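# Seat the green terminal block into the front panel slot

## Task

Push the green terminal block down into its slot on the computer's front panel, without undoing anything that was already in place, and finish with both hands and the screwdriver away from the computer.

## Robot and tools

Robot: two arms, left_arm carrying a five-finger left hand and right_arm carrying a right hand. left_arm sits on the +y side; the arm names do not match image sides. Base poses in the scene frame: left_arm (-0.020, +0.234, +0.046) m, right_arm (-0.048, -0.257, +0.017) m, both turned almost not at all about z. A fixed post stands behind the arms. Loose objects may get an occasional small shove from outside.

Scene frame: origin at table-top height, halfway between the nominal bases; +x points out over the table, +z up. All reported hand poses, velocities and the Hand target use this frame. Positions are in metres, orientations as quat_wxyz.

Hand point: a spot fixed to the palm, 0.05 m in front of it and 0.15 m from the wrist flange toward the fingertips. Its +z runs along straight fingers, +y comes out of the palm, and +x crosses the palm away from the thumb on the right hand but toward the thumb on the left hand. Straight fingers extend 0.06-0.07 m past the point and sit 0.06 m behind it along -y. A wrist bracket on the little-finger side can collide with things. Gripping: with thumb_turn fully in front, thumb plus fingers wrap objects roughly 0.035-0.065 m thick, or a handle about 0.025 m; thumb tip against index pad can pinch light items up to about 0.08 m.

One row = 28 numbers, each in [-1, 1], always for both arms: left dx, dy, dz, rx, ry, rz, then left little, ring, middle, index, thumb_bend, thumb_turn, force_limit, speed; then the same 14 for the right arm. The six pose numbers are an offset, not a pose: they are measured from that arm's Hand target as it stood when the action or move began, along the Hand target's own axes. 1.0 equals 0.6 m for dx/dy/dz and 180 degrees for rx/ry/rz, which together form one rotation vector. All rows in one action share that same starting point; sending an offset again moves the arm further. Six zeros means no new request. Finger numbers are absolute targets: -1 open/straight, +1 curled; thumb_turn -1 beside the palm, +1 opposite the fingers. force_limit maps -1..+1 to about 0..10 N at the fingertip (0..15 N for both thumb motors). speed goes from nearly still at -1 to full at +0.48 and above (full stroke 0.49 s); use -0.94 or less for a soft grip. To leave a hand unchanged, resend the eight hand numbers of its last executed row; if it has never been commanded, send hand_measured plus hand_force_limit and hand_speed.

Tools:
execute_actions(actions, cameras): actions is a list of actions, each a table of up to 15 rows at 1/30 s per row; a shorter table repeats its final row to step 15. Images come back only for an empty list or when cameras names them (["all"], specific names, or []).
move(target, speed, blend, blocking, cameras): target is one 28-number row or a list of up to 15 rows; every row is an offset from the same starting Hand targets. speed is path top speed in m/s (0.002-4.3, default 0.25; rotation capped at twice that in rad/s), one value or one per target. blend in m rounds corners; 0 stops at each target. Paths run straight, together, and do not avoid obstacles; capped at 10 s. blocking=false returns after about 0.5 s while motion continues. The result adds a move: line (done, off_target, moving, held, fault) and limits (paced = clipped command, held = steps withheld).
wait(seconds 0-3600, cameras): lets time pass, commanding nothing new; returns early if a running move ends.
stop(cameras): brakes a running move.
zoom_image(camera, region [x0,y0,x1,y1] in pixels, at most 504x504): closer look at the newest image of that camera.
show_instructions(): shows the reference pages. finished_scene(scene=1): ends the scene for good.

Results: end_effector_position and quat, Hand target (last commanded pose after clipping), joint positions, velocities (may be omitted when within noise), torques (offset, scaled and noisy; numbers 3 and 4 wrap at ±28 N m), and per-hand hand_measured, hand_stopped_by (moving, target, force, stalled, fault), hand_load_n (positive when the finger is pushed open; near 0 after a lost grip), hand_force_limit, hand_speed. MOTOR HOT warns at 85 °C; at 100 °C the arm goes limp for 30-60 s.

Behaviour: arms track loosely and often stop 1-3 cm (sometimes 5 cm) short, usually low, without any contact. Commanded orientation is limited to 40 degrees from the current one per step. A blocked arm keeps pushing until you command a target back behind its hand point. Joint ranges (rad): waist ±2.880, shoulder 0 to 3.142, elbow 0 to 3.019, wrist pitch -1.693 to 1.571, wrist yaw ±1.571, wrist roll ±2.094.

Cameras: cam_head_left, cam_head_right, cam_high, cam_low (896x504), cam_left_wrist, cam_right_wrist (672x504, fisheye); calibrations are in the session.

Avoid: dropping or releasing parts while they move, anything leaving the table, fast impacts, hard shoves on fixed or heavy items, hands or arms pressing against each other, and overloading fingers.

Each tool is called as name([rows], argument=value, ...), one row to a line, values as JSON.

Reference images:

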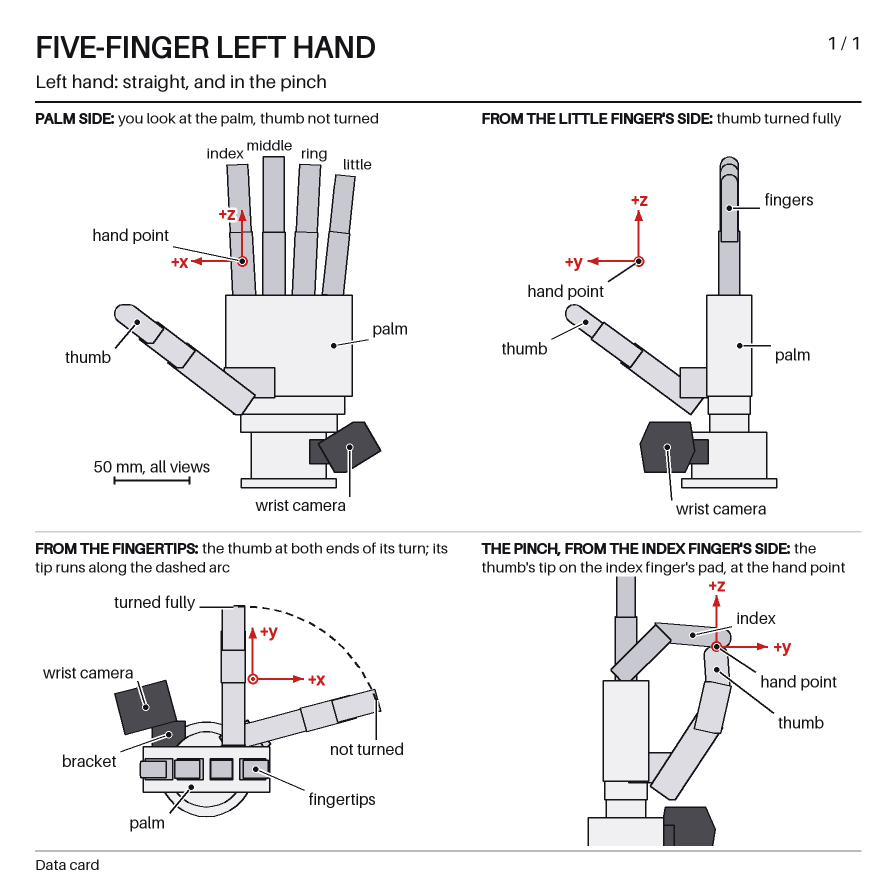

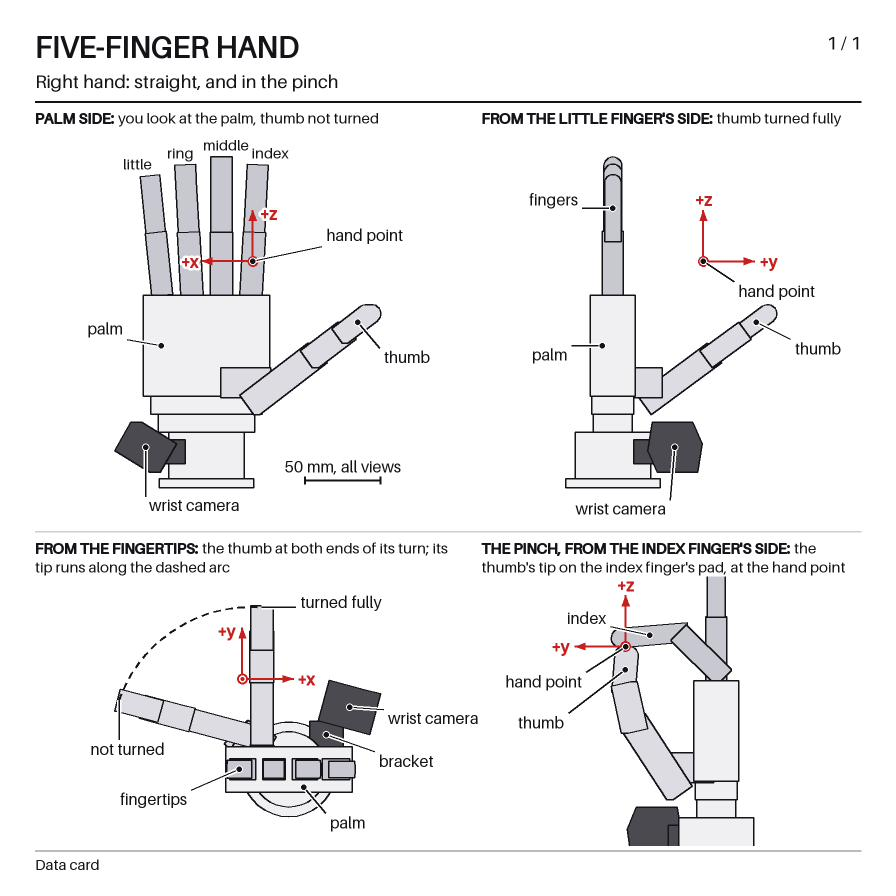

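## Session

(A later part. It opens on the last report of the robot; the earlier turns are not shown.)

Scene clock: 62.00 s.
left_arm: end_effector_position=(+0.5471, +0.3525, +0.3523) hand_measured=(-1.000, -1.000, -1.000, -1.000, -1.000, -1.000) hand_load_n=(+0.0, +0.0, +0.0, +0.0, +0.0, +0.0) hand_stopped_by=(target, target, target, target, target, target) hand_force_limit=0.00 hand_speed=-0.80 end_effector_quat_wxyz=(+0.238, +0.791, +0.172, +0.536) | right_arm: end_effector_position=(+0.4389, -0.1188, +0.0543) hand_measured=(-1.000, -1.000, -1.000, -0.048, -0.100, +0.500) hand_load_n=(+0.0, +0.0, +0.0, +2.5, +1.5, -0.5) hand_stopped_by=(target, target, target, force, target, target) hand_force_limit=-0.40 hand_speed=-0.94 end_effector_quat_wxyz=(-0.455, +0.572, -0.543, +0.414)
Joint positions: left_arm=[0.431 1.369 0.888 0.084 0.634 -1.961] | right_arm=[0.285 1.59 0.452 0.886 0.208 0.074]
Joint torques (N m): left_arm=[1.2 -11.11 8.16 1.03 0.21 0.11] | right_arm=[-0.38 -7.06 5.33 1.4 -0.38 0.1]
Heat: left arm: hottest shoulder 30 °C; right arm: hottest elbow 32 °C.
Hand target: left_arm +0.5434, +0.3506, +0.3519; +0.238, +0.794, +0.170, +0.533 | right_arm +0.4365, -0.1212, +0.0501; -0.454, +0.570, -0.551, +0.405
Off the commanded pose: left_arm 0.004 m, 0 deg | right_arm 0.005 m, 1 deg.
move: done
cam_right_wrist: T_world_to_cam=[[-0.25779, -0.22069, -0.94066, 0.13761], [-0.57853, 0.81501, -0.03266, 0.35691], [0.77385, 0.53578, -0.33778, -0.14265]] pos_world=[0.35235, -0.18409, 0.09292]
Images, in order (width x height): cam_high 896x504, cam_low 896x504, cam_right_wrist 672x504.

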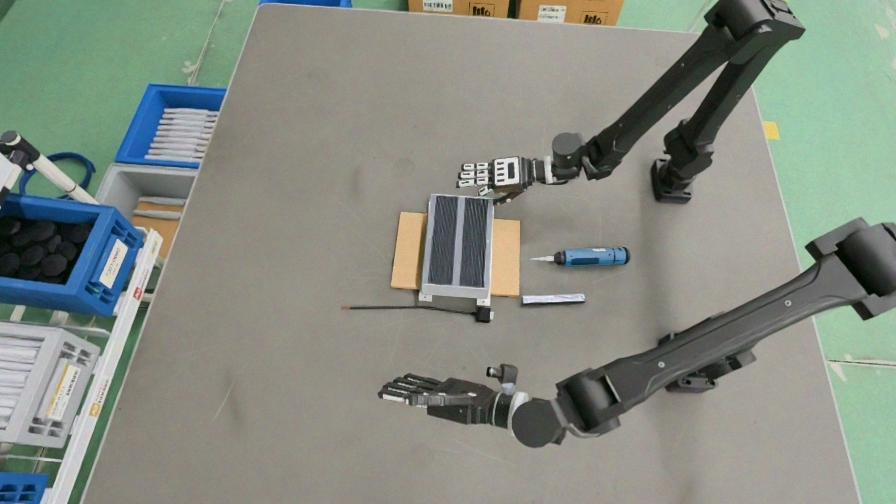

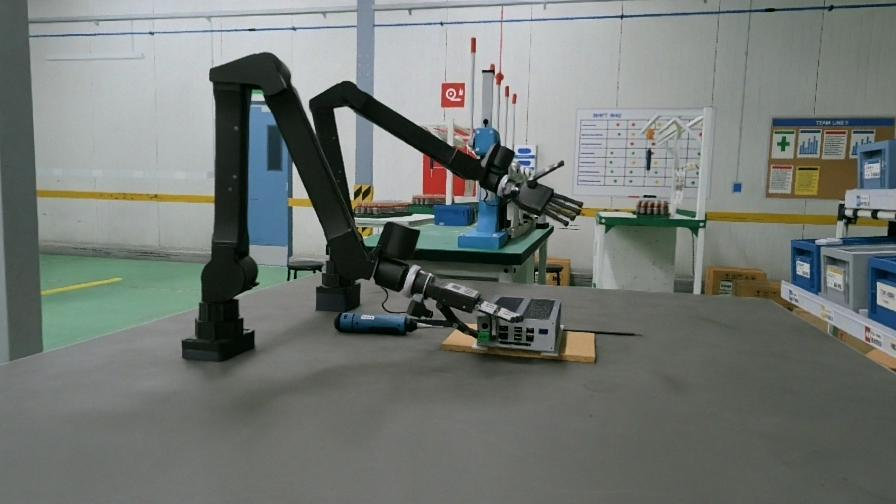

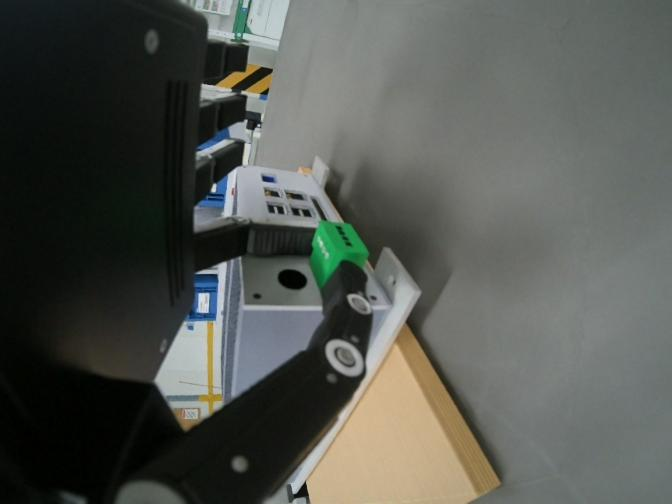

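move(target=[0,0,0,0,0,0,-1,-1,-1,-1,-1,-1,0,-0.8,-0.0001,0.0021,-0.0025,0,0,0,-1,-1,-1,0.15,-0.1,0.5,-0.4,-0.94], speed=0.02, cameras=["cam_low","cam_right_wrist","cam_high"])

zoom_image(camera="cam_low", region=[474, 328, 494, 348])

zoom_image(camera="cam_right_wrist", region=[220, 160, 430, 340])

zoom_image(camera="cam_high", region=[470, 180, 500, 210])

Scene clock: 64.50 s.
left_arm: end_effector_position=(+0.5471, +0.3525, +0.3523) hand_measured=(-1.000, -1.000, -1.000, -1.000, -1.000, -1.000) hand_load_n=(+0.0, +0.0, +0.5, +0.0, +0.0, +0.0) hand_stopped_by=(target, target, target, target, target, target) hand_force_limit=0.00 hand_speed=-0.80 end_effector_quat_wxyz=(+0.238, +0.791, +0.172, +0.536) | right_arm: end_effector_position=(+0.4371, -0.1187, +0.0529) hand_measured=(-1.000, -1.000, -1.000, -0.048, -0.100, +0.500) hand_load_n=(+0.0, +0.0, +0.0, +2.5, +1.0, -0.5) hand_stopped_by=(target, target, target, force, target, target) hand_force_limit=-0.40 hand_speed=-0.94 end_effector_quat_wxyz=(-0.455, +0.572, -0.544, +0.411)
Joint positions: left_arm=[0.431 1.369 0.888 0.084 0.634 -1.961] | right_arm=[0.285 1.59 0.448 0.886 0.207 0.079]
Joint torques (N m): left_arm=[1.2 -11.11 8.17 1.03 0.22 0.1] | right_arm=[-0.26 -7 5.22 1.61 -0.26 0.07]
Heat: left arm: hottest shoulder 30 °C; right arm: hottest elbow 32 °C.
Hand target: left_arm +0.5434, +0.3506, +0.3519; +0.238, +0.794, +0.170, +0.533 | right_arm +0.4348, -0.1212, +0.0493; -0.454, +0.570, -0.551, +0.405
Off the commanded pose: left_arm 0.004 m, 0 deg | right_arm 0.005 m, 1 deg.
move: done
cam_right_wrist: T_world_to_cam=[[-0.26157, -0.21727, -0.94041, 0.13789], [-0.57898, 0.81489, -0.02723, 0.35566], [0.77225, 0.53736, -0.33894, -0.14083]] pos_world=[0.35075, -0.18419, 0.09163]
Images, in order (width x height): cam_high 896x504, cam_low 896x504, cam_right_wrist 672x504.

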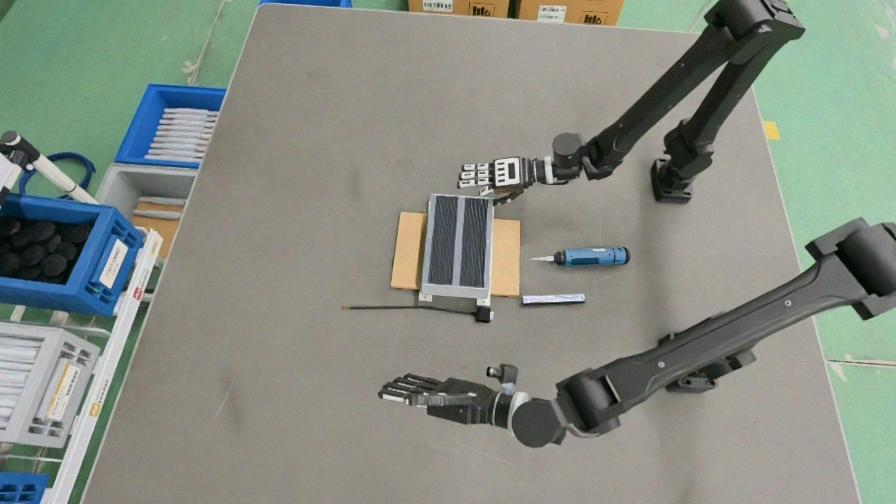

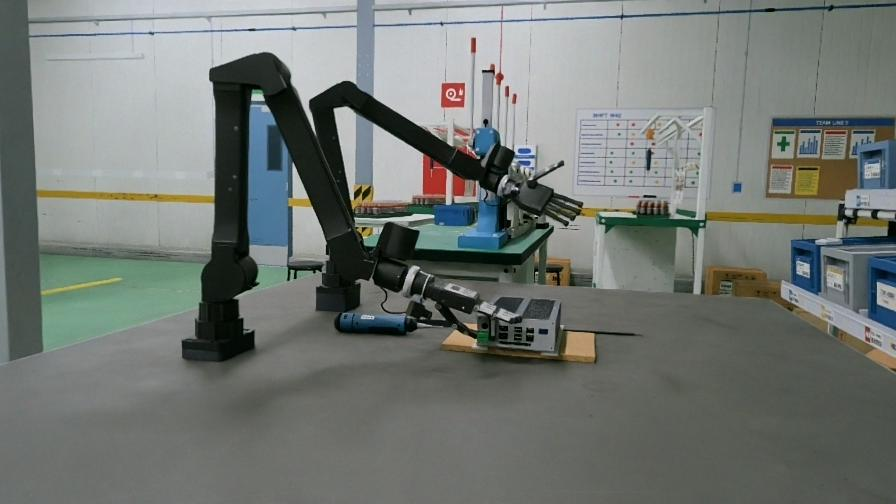

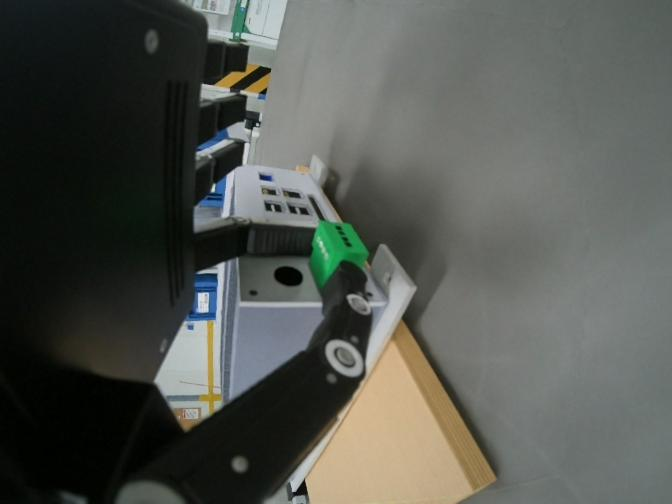

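Scaled by 25.200 from the camera's image (finer frame: 1280x720).

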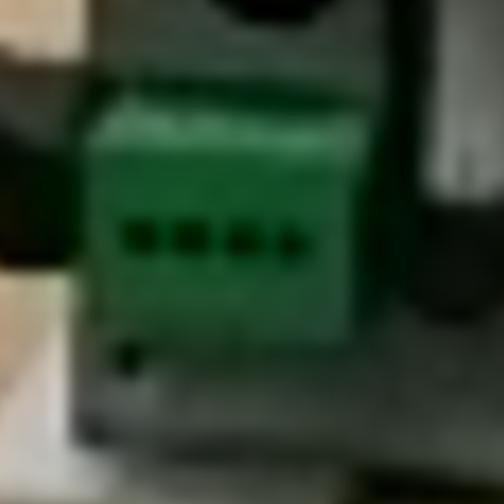

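Scaled by 2.400 from the camera's image (finer frame: 960x720).

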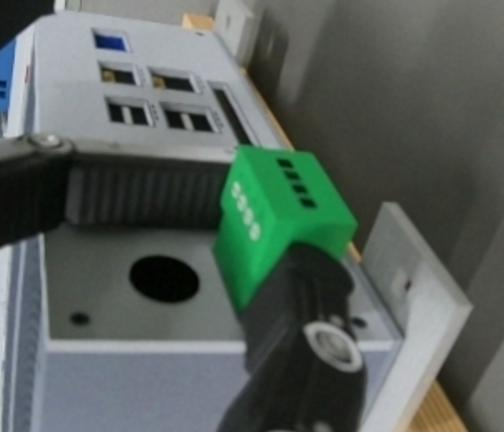

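Scaled by 16.800 from the camera's image (finer frame: 1280x720).

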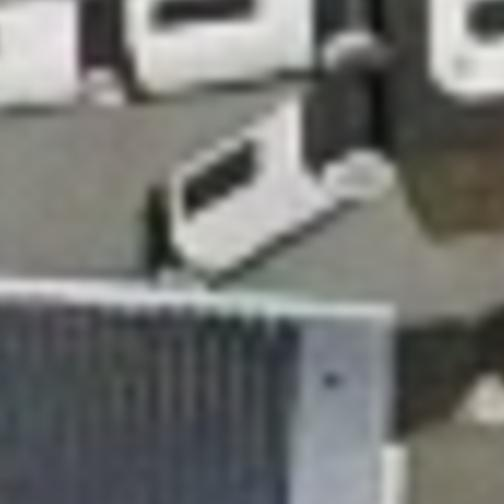

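zoom_image(camera="cam_right_wrist", region=[280, 215, 360, 295])

Scaled by 6.300 from the camera's image (finer frame: 960x720).

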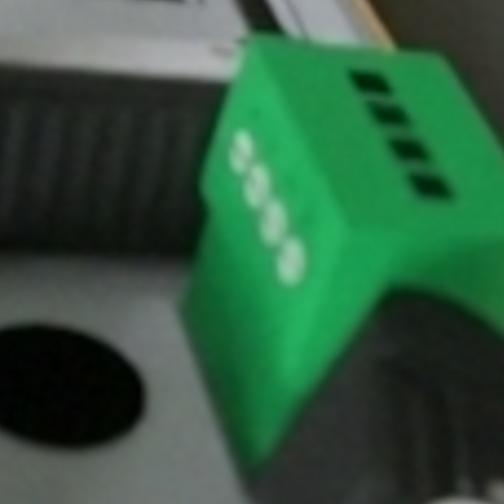

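move(target=[0,0,0,0,0,0,-1,-1,-1,-1,-1,-1,0,-0.8,-0.0199,0.0003,0.0011,0,0,0,-1,-1,-1,0.15,-0.1,0.5,-0.4,-0.94], speed=0.02, cameras=["cam_low","cam_right_wrist","cam_high"])

zoom_image(camera="cam_low", region=[474, 328, 494, 348])

zoom_image(camera="cam_right_wrist", region=[220, 160, 430, 340])

Scene clock: 66.97 s.
left_arm: end_effector_position=(+0.5471, +0.3525, +0.3523) hand_measured=(-1.000, -1.000, -1.000, -1.000, -1.000, -1.000) hand_load_n=(+0.0, +0.0, +0.0, +0.0, -0.5, -0.5) hand_stopped_by=(target, target, target, target, target, target) hand_force_limit=0.00 hand_speed=-0.80 end_effector_quat_wxyz=(+0.238, +0.791, +0.172, +0.536) | right_arm: end_effector_position=(+0.4371, -0.1184, +0.0532) hand_measured=(-1.000, -1.000, -1.000, -0.048, -0.100, +0.500) hand_load_n=(+0.0, +0.0, +0.0, +2.5, +1.5, -0.5) hand_stopped_by=(target, target, target, force, target, target) hand_force_limit=-0.40 hand_speed=-0.94 end_effector_quat_wxyz=(-0.452, +0.566, -0.550, +0.415)
Joint positions: left_arm=[0.431 1.369 0.888 0.084 0.634 -1.961] | right_arm=[0.294 1.59 0.448 0.886 0.232 0.089]
Joint torques (N m): left_arm=[1.2 -11.16 8.17 1.03 0.21 0.11] | right_arm=[1.49 -6.65 6 1.37 0.13 0.04]
Heat: left arm: hottest shoulder 30 °C; right arm: hottest elbow 32 °C.
Hand target: left_arm +0.5434, +0.3506, +0.3519; +0.238, +0.794, +0.170, +0.533 | right_arm +0.4346, -0.1092, +0.0494; -0.454, +0.570, -0.551, +0.405
Off the commanded pose: left_arm 0.004 m, 0 deg | right_arm 0.010 m, 1 deg.
move: done
cam_right_wrist: T_world_to_cam=[[-0.26456, -0.20912, -0.94142, 0.14049], [-0.56468, 0.82495, -0.02456, 0.3503], [0.78176, 0.5251, -0.33633, -0.14669]] pos_world=[0.34965, -0.18257, 0.09153]
Images, in order (width x height): cam_high 896x504, cam_low 896x504, cam_right_wrist 672x504.

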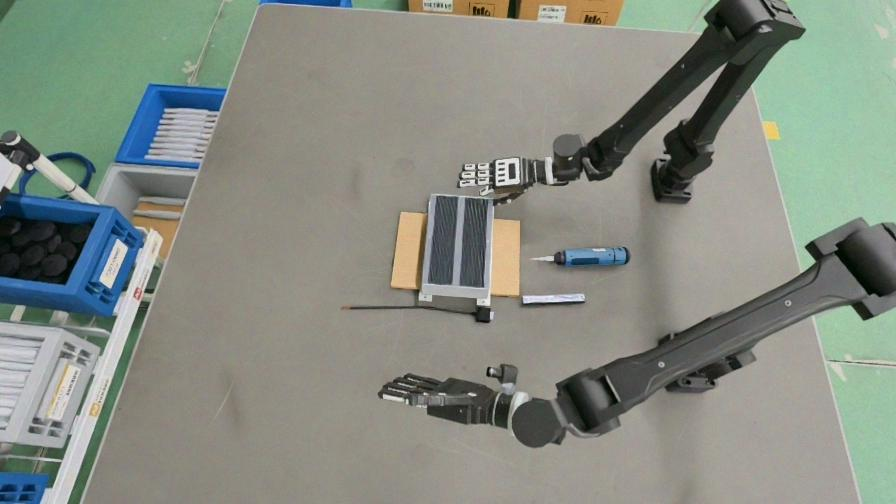

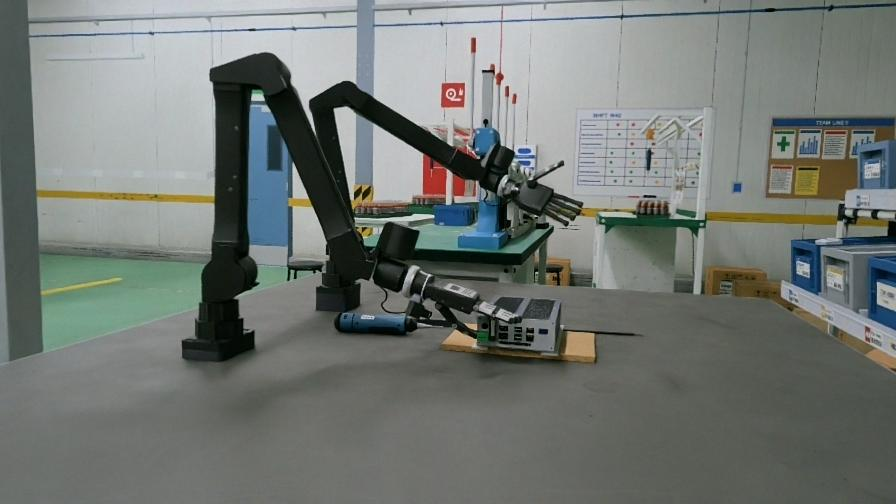

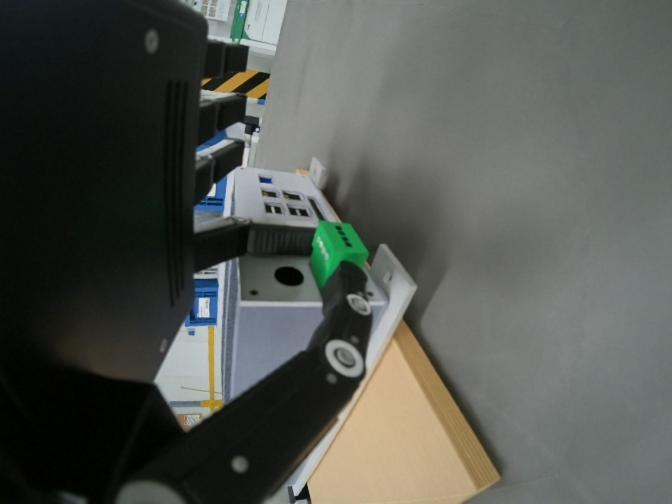

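Scaled by 25.200 from the camera's image (finer frame: 1280x720).

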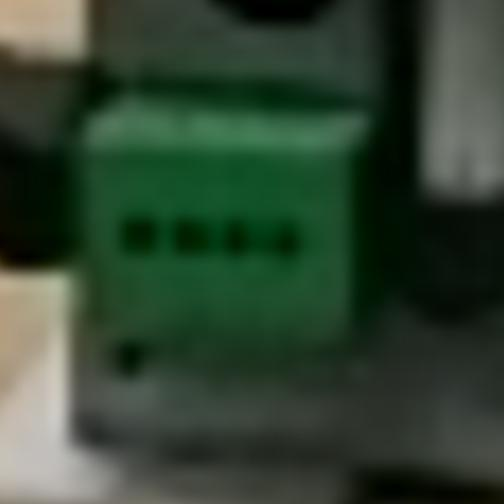

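Scaled by 2.400 from the camera's image (finer frame: 960x720).

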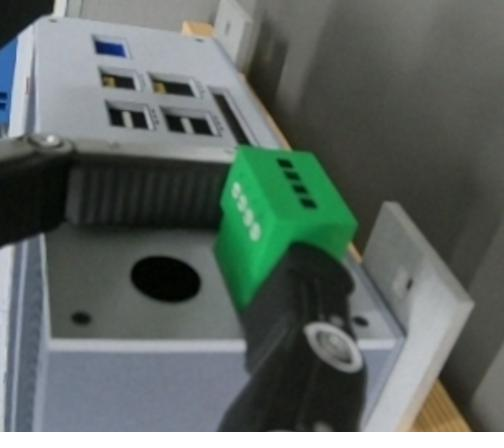

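zoom_image(camera="cam_right_wrist", region=[235, 235, 335, 310])

zoom_image(camera="cam_right_wrist", region=[330, 250, 430, 325])

zoom_image(camera="cam_low", region=[472, 308, 502, 338])

Scaled by 5.040 from the camera's image (finer frame: 960x720).

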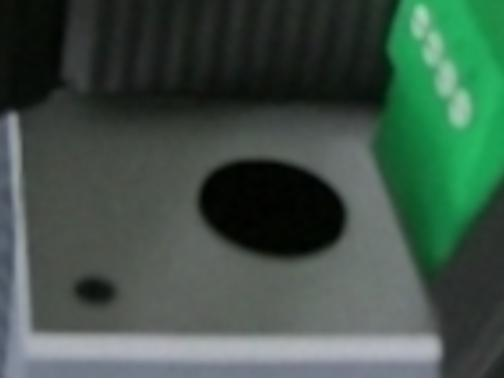

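Scaled by 5.040 from the camera's image (finer frame: 960x720).

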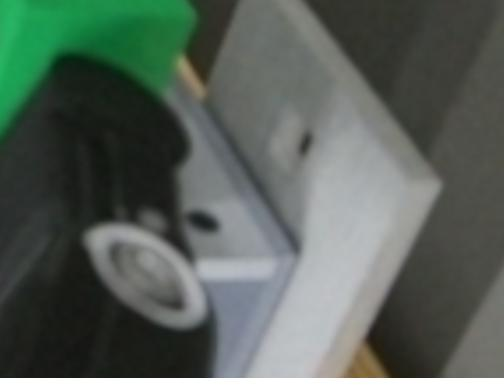

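Scaled by 16.800 from the camera's image (finer frame: 1280x720).

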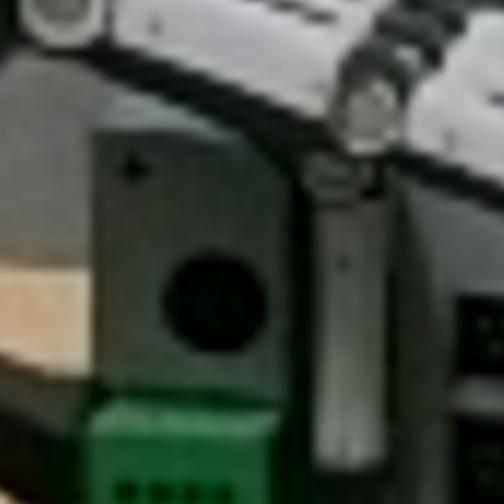

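zoom_image(camera="cam_right_wrist", region=[304, 216, 344, 256])

zoom_image(camera="cam_right_wrist", region=[300, 250, 340, 290])

zoom_image(camera="cam_right_wrist", region=[330, 216, 370, 256])

Scaled by 12.600 from the camera's image (finer frame: 960x720).

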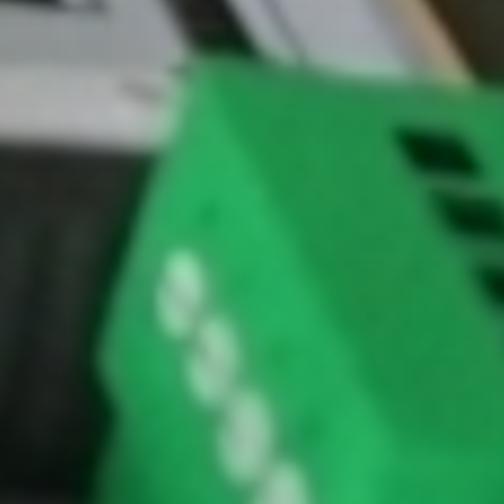

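Scaled by 12.600 from the camera's image (finer frame: 960x720).

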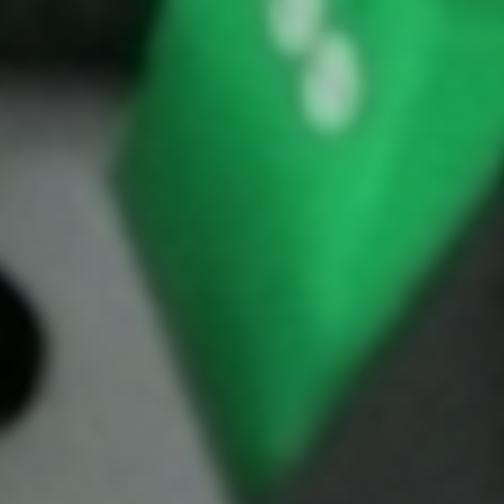

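Scaled by 12.600 from the camera's image (finer frame: 960x720).

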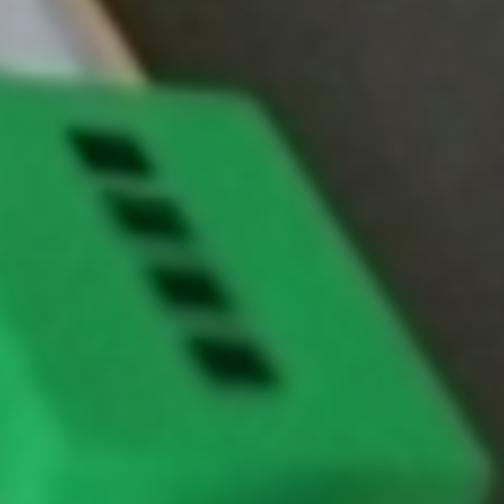

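move(target=[0,0,0,0,0,0,-1,-1,-1,-1,-1,-1,0,-0.8,0.0133,-0.0020,0.0002,-0.0140,-0.0034,0,-1,-1,-1,0.15,-0.1,0.5,-0.4,-0.94], speed=0.02, cameras=["cam_low","cam_right_wrist","cam_high"])

zoom_image(camera="cam_low", region=[474, 328, 494, 348])

zoom_image(camera="cam_right_wrist", region=[235, 235, 335, 310])

zoom_image(camera="cam_right_wrist", region=[330, 250, 430, 325])

Scene clock: 72.97 s.
left_arm: end_effector_position=(+0.5471, +0.3525, +0.3523) hand_measured=(-1.000, -1.000, -1.000, -1.000, -1.000, -1.000) hand_load_n=(+0.0, +0.0, +0.0, +0.0, +0.0, +0.0) hand_stopped_by=(target, target, target, target, target, target) hand_force_limit=0.00 hand_speed=-0.80 end_effector_quat_wxyz=(+0.238, +0.791, +0.172, +0.536) | right_arm: end_effector_position=(+0.4352, -0.1173, +0.0514) hand_measured=(-1.000, -1.000, -1.000, -0.048, -0.100, +0.500) hand_load_n=(+0.0, +0.0, +0.0, +3.5, +1.0, +0.0) hand_stopped_by=(target, target, target, force, target, target) hand_force_limit=-0.40 hand_speed=-0.94 end_effector_quat_wxyz=(-0.445, +0.581, -0.553, +0.398)
Joint positions: left_arm=[0.431 1.369 0.888 0.084 0.634 -1.961] | right_arm=[0.284 1.564 0.462 0.803 0.198 0.092]
Joint torques (N m): left_arm=[1.2 -11.16 8.16 1.03 0.22 0.11] | right_arm=[-0.15 -7.24 6.5 0.98 -0.52 0.01]
Heat: left arm: hottest shoulder 30 °C; right arm: hottest elbow 32 °C.
Hand target: left_arm +0.5434, +0.3506, +0.3519; +0.238, +0.794, +0.170, +0.533 | right_arm +0.4354, -0.1171, +0.0502; -0.445, +0.583, -0.558, +0.390
Off the commanded pose: left_arm 0.004 m, 0 deg | right_arm 0.001 m, 1 deg.
move: done
cam_right_wrist: T_world_to_cam=[[-0.30063, -0.21593, -0.92898, 0.15283], [-0.58265, 0.81273, -0.00035, 0.35333], [0.75508, 0.54116, -0.37014, -0.13114]] pos_world=[0.35083, -0.18319, 0.09356]
Images, in order (width x height): cam_high 896x504, cam_low 896x504, cam_right_wrist 672x504.

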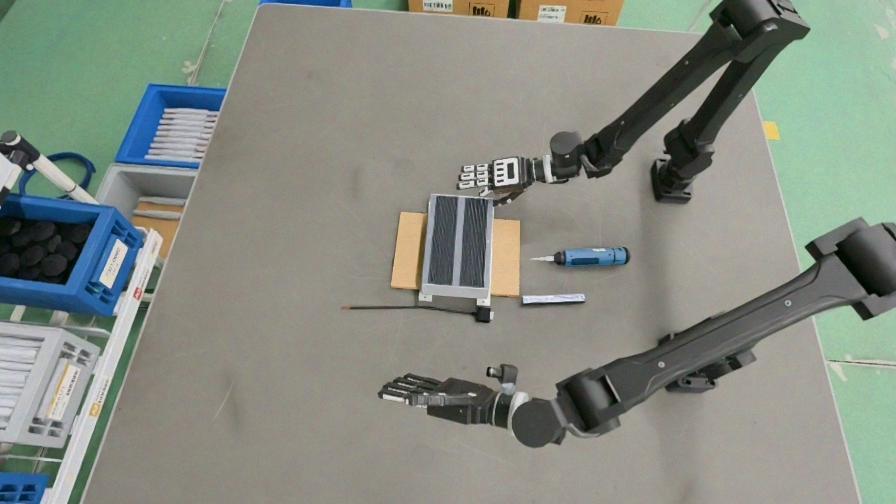

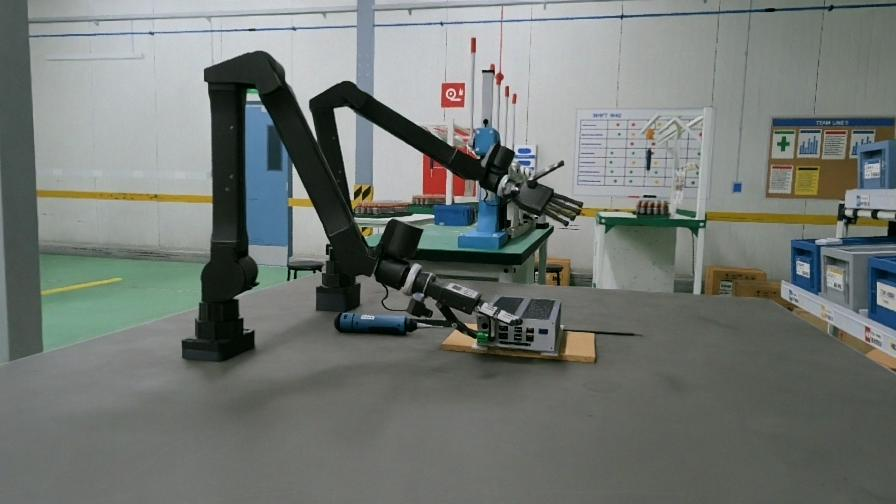

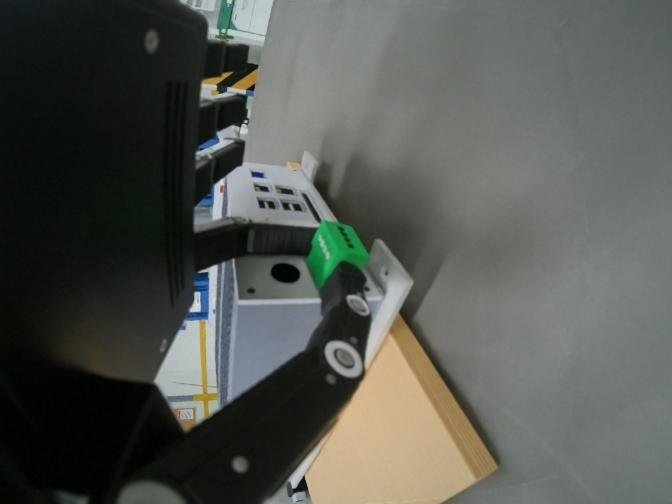

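Scaled by 25.200 from the camera's image (finer frame: 1280x720).

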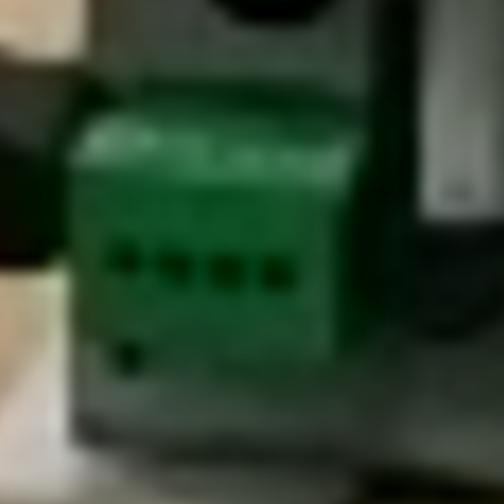

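Scaled by 5.040 from the camera's image (finer frame: 960x720).

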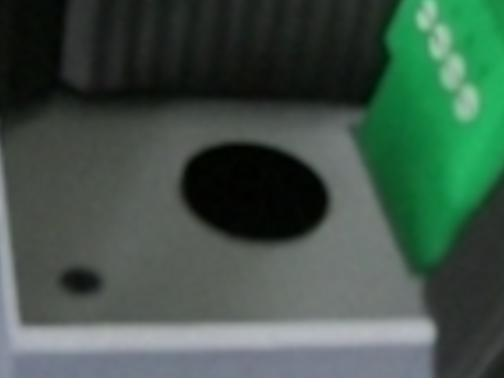

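Scaled by 5.040 from the camera's image (finer frame: 960x720).

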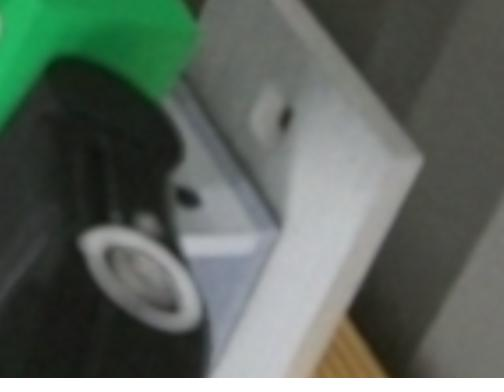

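zoom_image(camera="cam_right_wrist", region=[295, 210, 375, 290])

zoom_image(camera="cam_low", region=[470, 315, 500, 345])

zoom_image(camera="cam_high", region=[470, 180, 500, 210])

Scaled by 6.300 from the camera's image (finer frame: 960x720).

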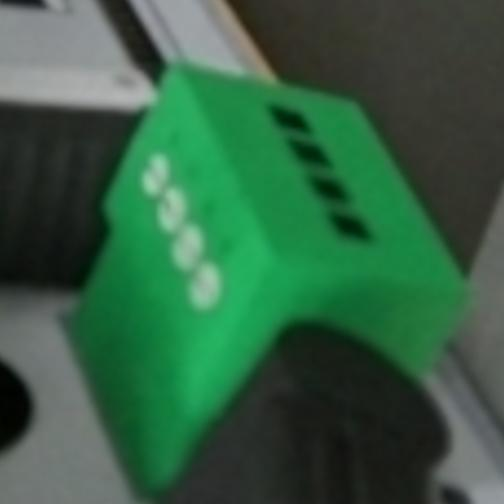

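Scaled by 16.800 from the camera's image (finer frame: 1280x720).

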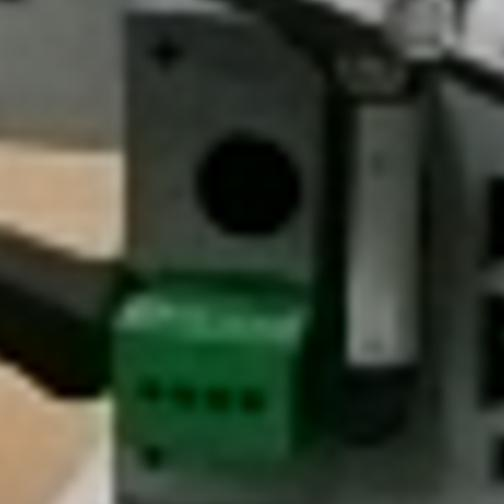

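Scaled by 16.800 from the camera's image (finer frame: 1280x720).

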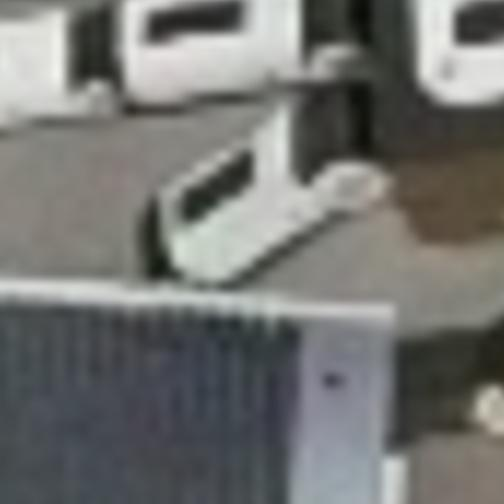

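move(target=[0,0,0,0,0,0,-1,-1,-1,-1,-1,-1,0,-0.8,0,-0.0037,0.0006,-0.0031,-0.0058,-0.0368,-1,-1,-1,0.15,-0.1,0.5,-0.4,-0.94], speed=0.02, cameras=["cam_low","cam_right_wrist","cam_high"])

zoom_image(camera="cam_low", region=[474, 328, 494, 348])

zoom_image(camera="cam_right_wrist", region=[235, 235, 335, 310])

zoom_image(camera="cam_right_wrist", region=[330, 250, 430, 325])

zoom_image(camera="cam_right_wrist", region=[295, 210, 375, 290])

Scene clock: 79.17 s.
left_arm: end_effector_position=(+0.5471, +0.3525, +0.3523) hand_measured=(-1.000, -1.000, -1.000, -1.000, -1.000, -1.000) hand_load_n=(+0.0, +0.0, +0.0, +0.0, +0.0, +0.0) hand_stopped_by=(target, target, target, target, target, target) hand_force_limit=0.00 hand_speed=-0.80 end_effector_quat_wxyz=(+0.238, +0.791, +0.172, +0.536) | right_arm: end_effector_position=(+0.4332, -0.1214, +0.0488) hand_measured=(-1.000, -1.000, -1.000, -0.048, -0.100, +0.500) hand_load_n=(+0.0, +0.0, +0.0, +2.5, +1.5, +0.0) hand_stopped_by=(target, target, target, force, target, target) hand_force_limit=-0.40 hand_speed=-0.94 end_effector_quat_wxyz=(-0.420, +0.614, -0.529, +0.409)
Joint positions: left_arm=[0.431 1.369 0.888 0.084 0.634 -1.961] | right_arm=[0.283 1.545 0.471 0.749 0.188 0.002]
Joint torques (N m): left_arm=[1.2 -11.11 8.17 1.02 0.21 0.1] | right_arm=[0.44 -7.24 7.34 1.32 -0.59 -0.17]
Heat: left arm: hottest shoulder 30 °C; right arm: hottest elbow 32 °C.
Hand target: left_arm +0.5434, +0.3506, +0.3519; +0.238, +0.794, +0.170, +0.533 | right_arm +0.4366, -0.1172, +0.0522; -0.423, +0.619, -0.521, +0.407
Off the commanded pose: left_arm 0.004 m, 0 deg | right_arm 0.006 m, 1 deg.
move: done
cam_right_wrist: T_world_to_cam=[[-0.30772, -0.30877, -0.89998, 0.13933], [-0.61209, 0.78841, -0.06121, 0.36833], [0.72846, 0.53204, -0.43161, -0.11489]] pos_world=[0.35201, -0.18625, 0.09835]
Images, in order (width x height): cam_high 896x504, cam_low 896x504, cam_right_wrist 672x504.

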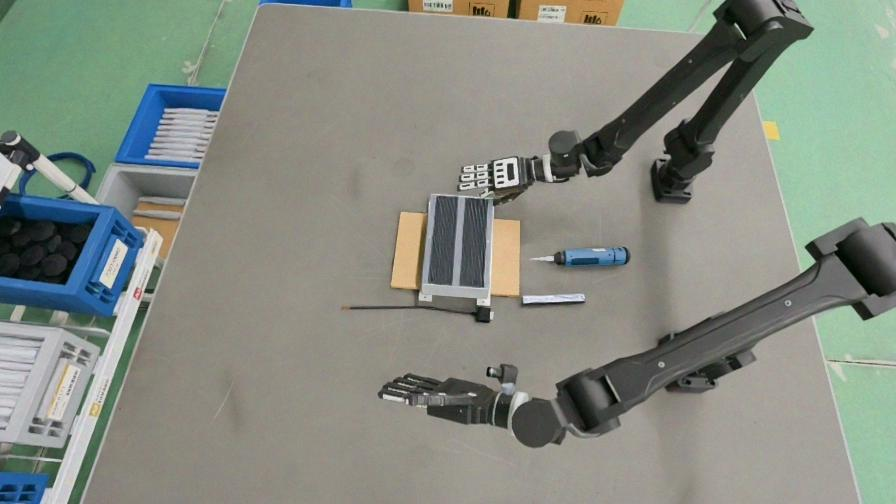

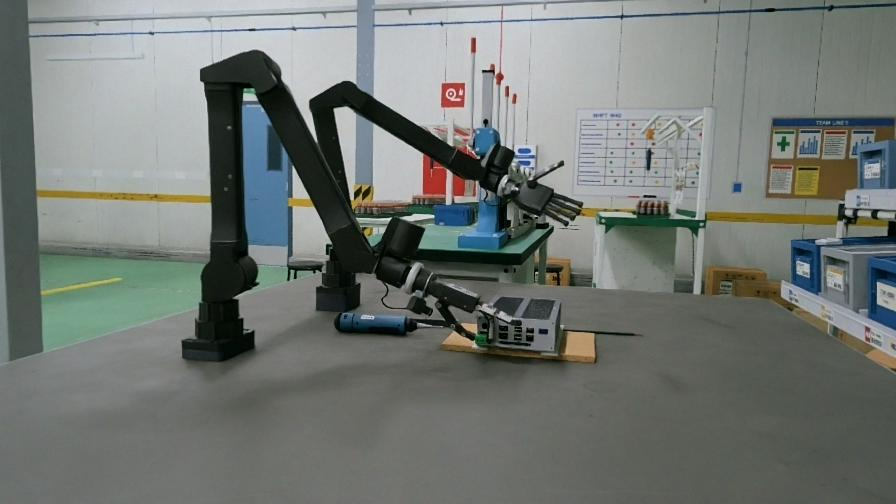

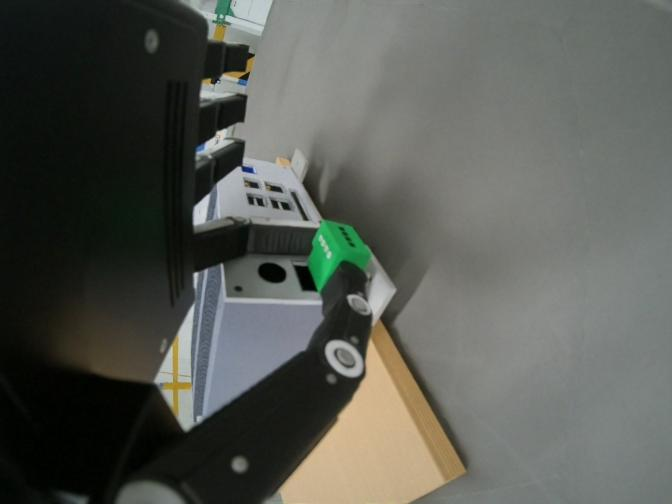

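Scaled by 25.200 from the camera's image (finer frame: 1280x720).

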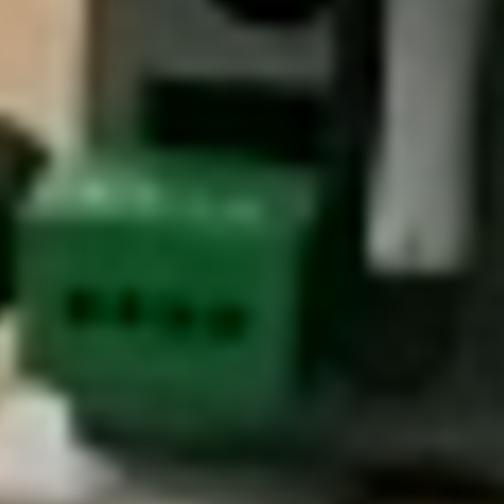

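Scaled by 5.040 from the camera's image (finer frame: 960x720).

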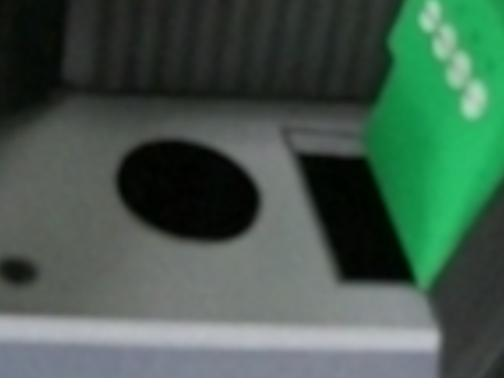

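Scaled by 5.040 from the camera's image (finer frame: 960x720).

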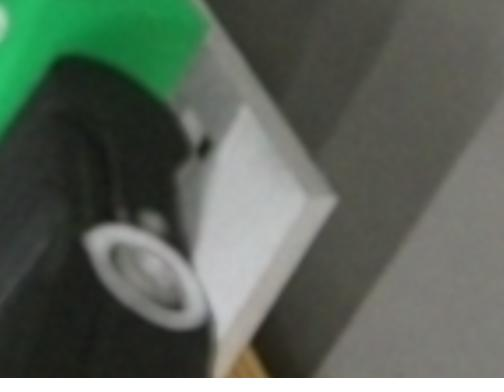

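Scaled by 6.300 from the camera's image (finer frame: 960x720).

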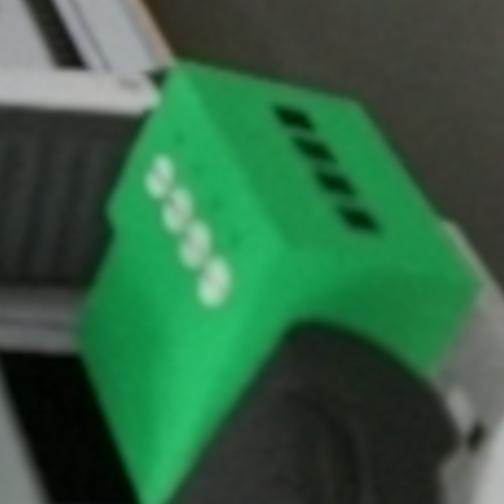

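zoom_image(camera="cam_right_wrist", region=[282, 250, 332, 300])

zoom_image(camera="cam_low", region=[472, 320, 497, 345])

Scaled by 10.080 from the camera's image (finer frame: 960x720).

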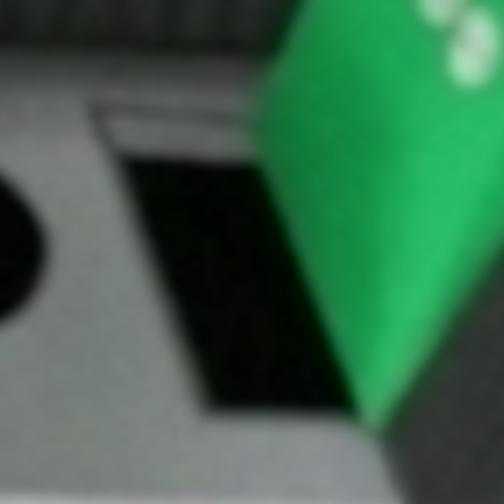

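Scaled by 20.160 from the camera's image (finer frame: 1280x720).

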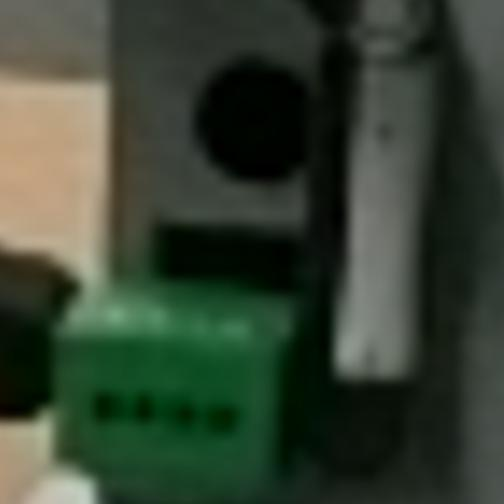

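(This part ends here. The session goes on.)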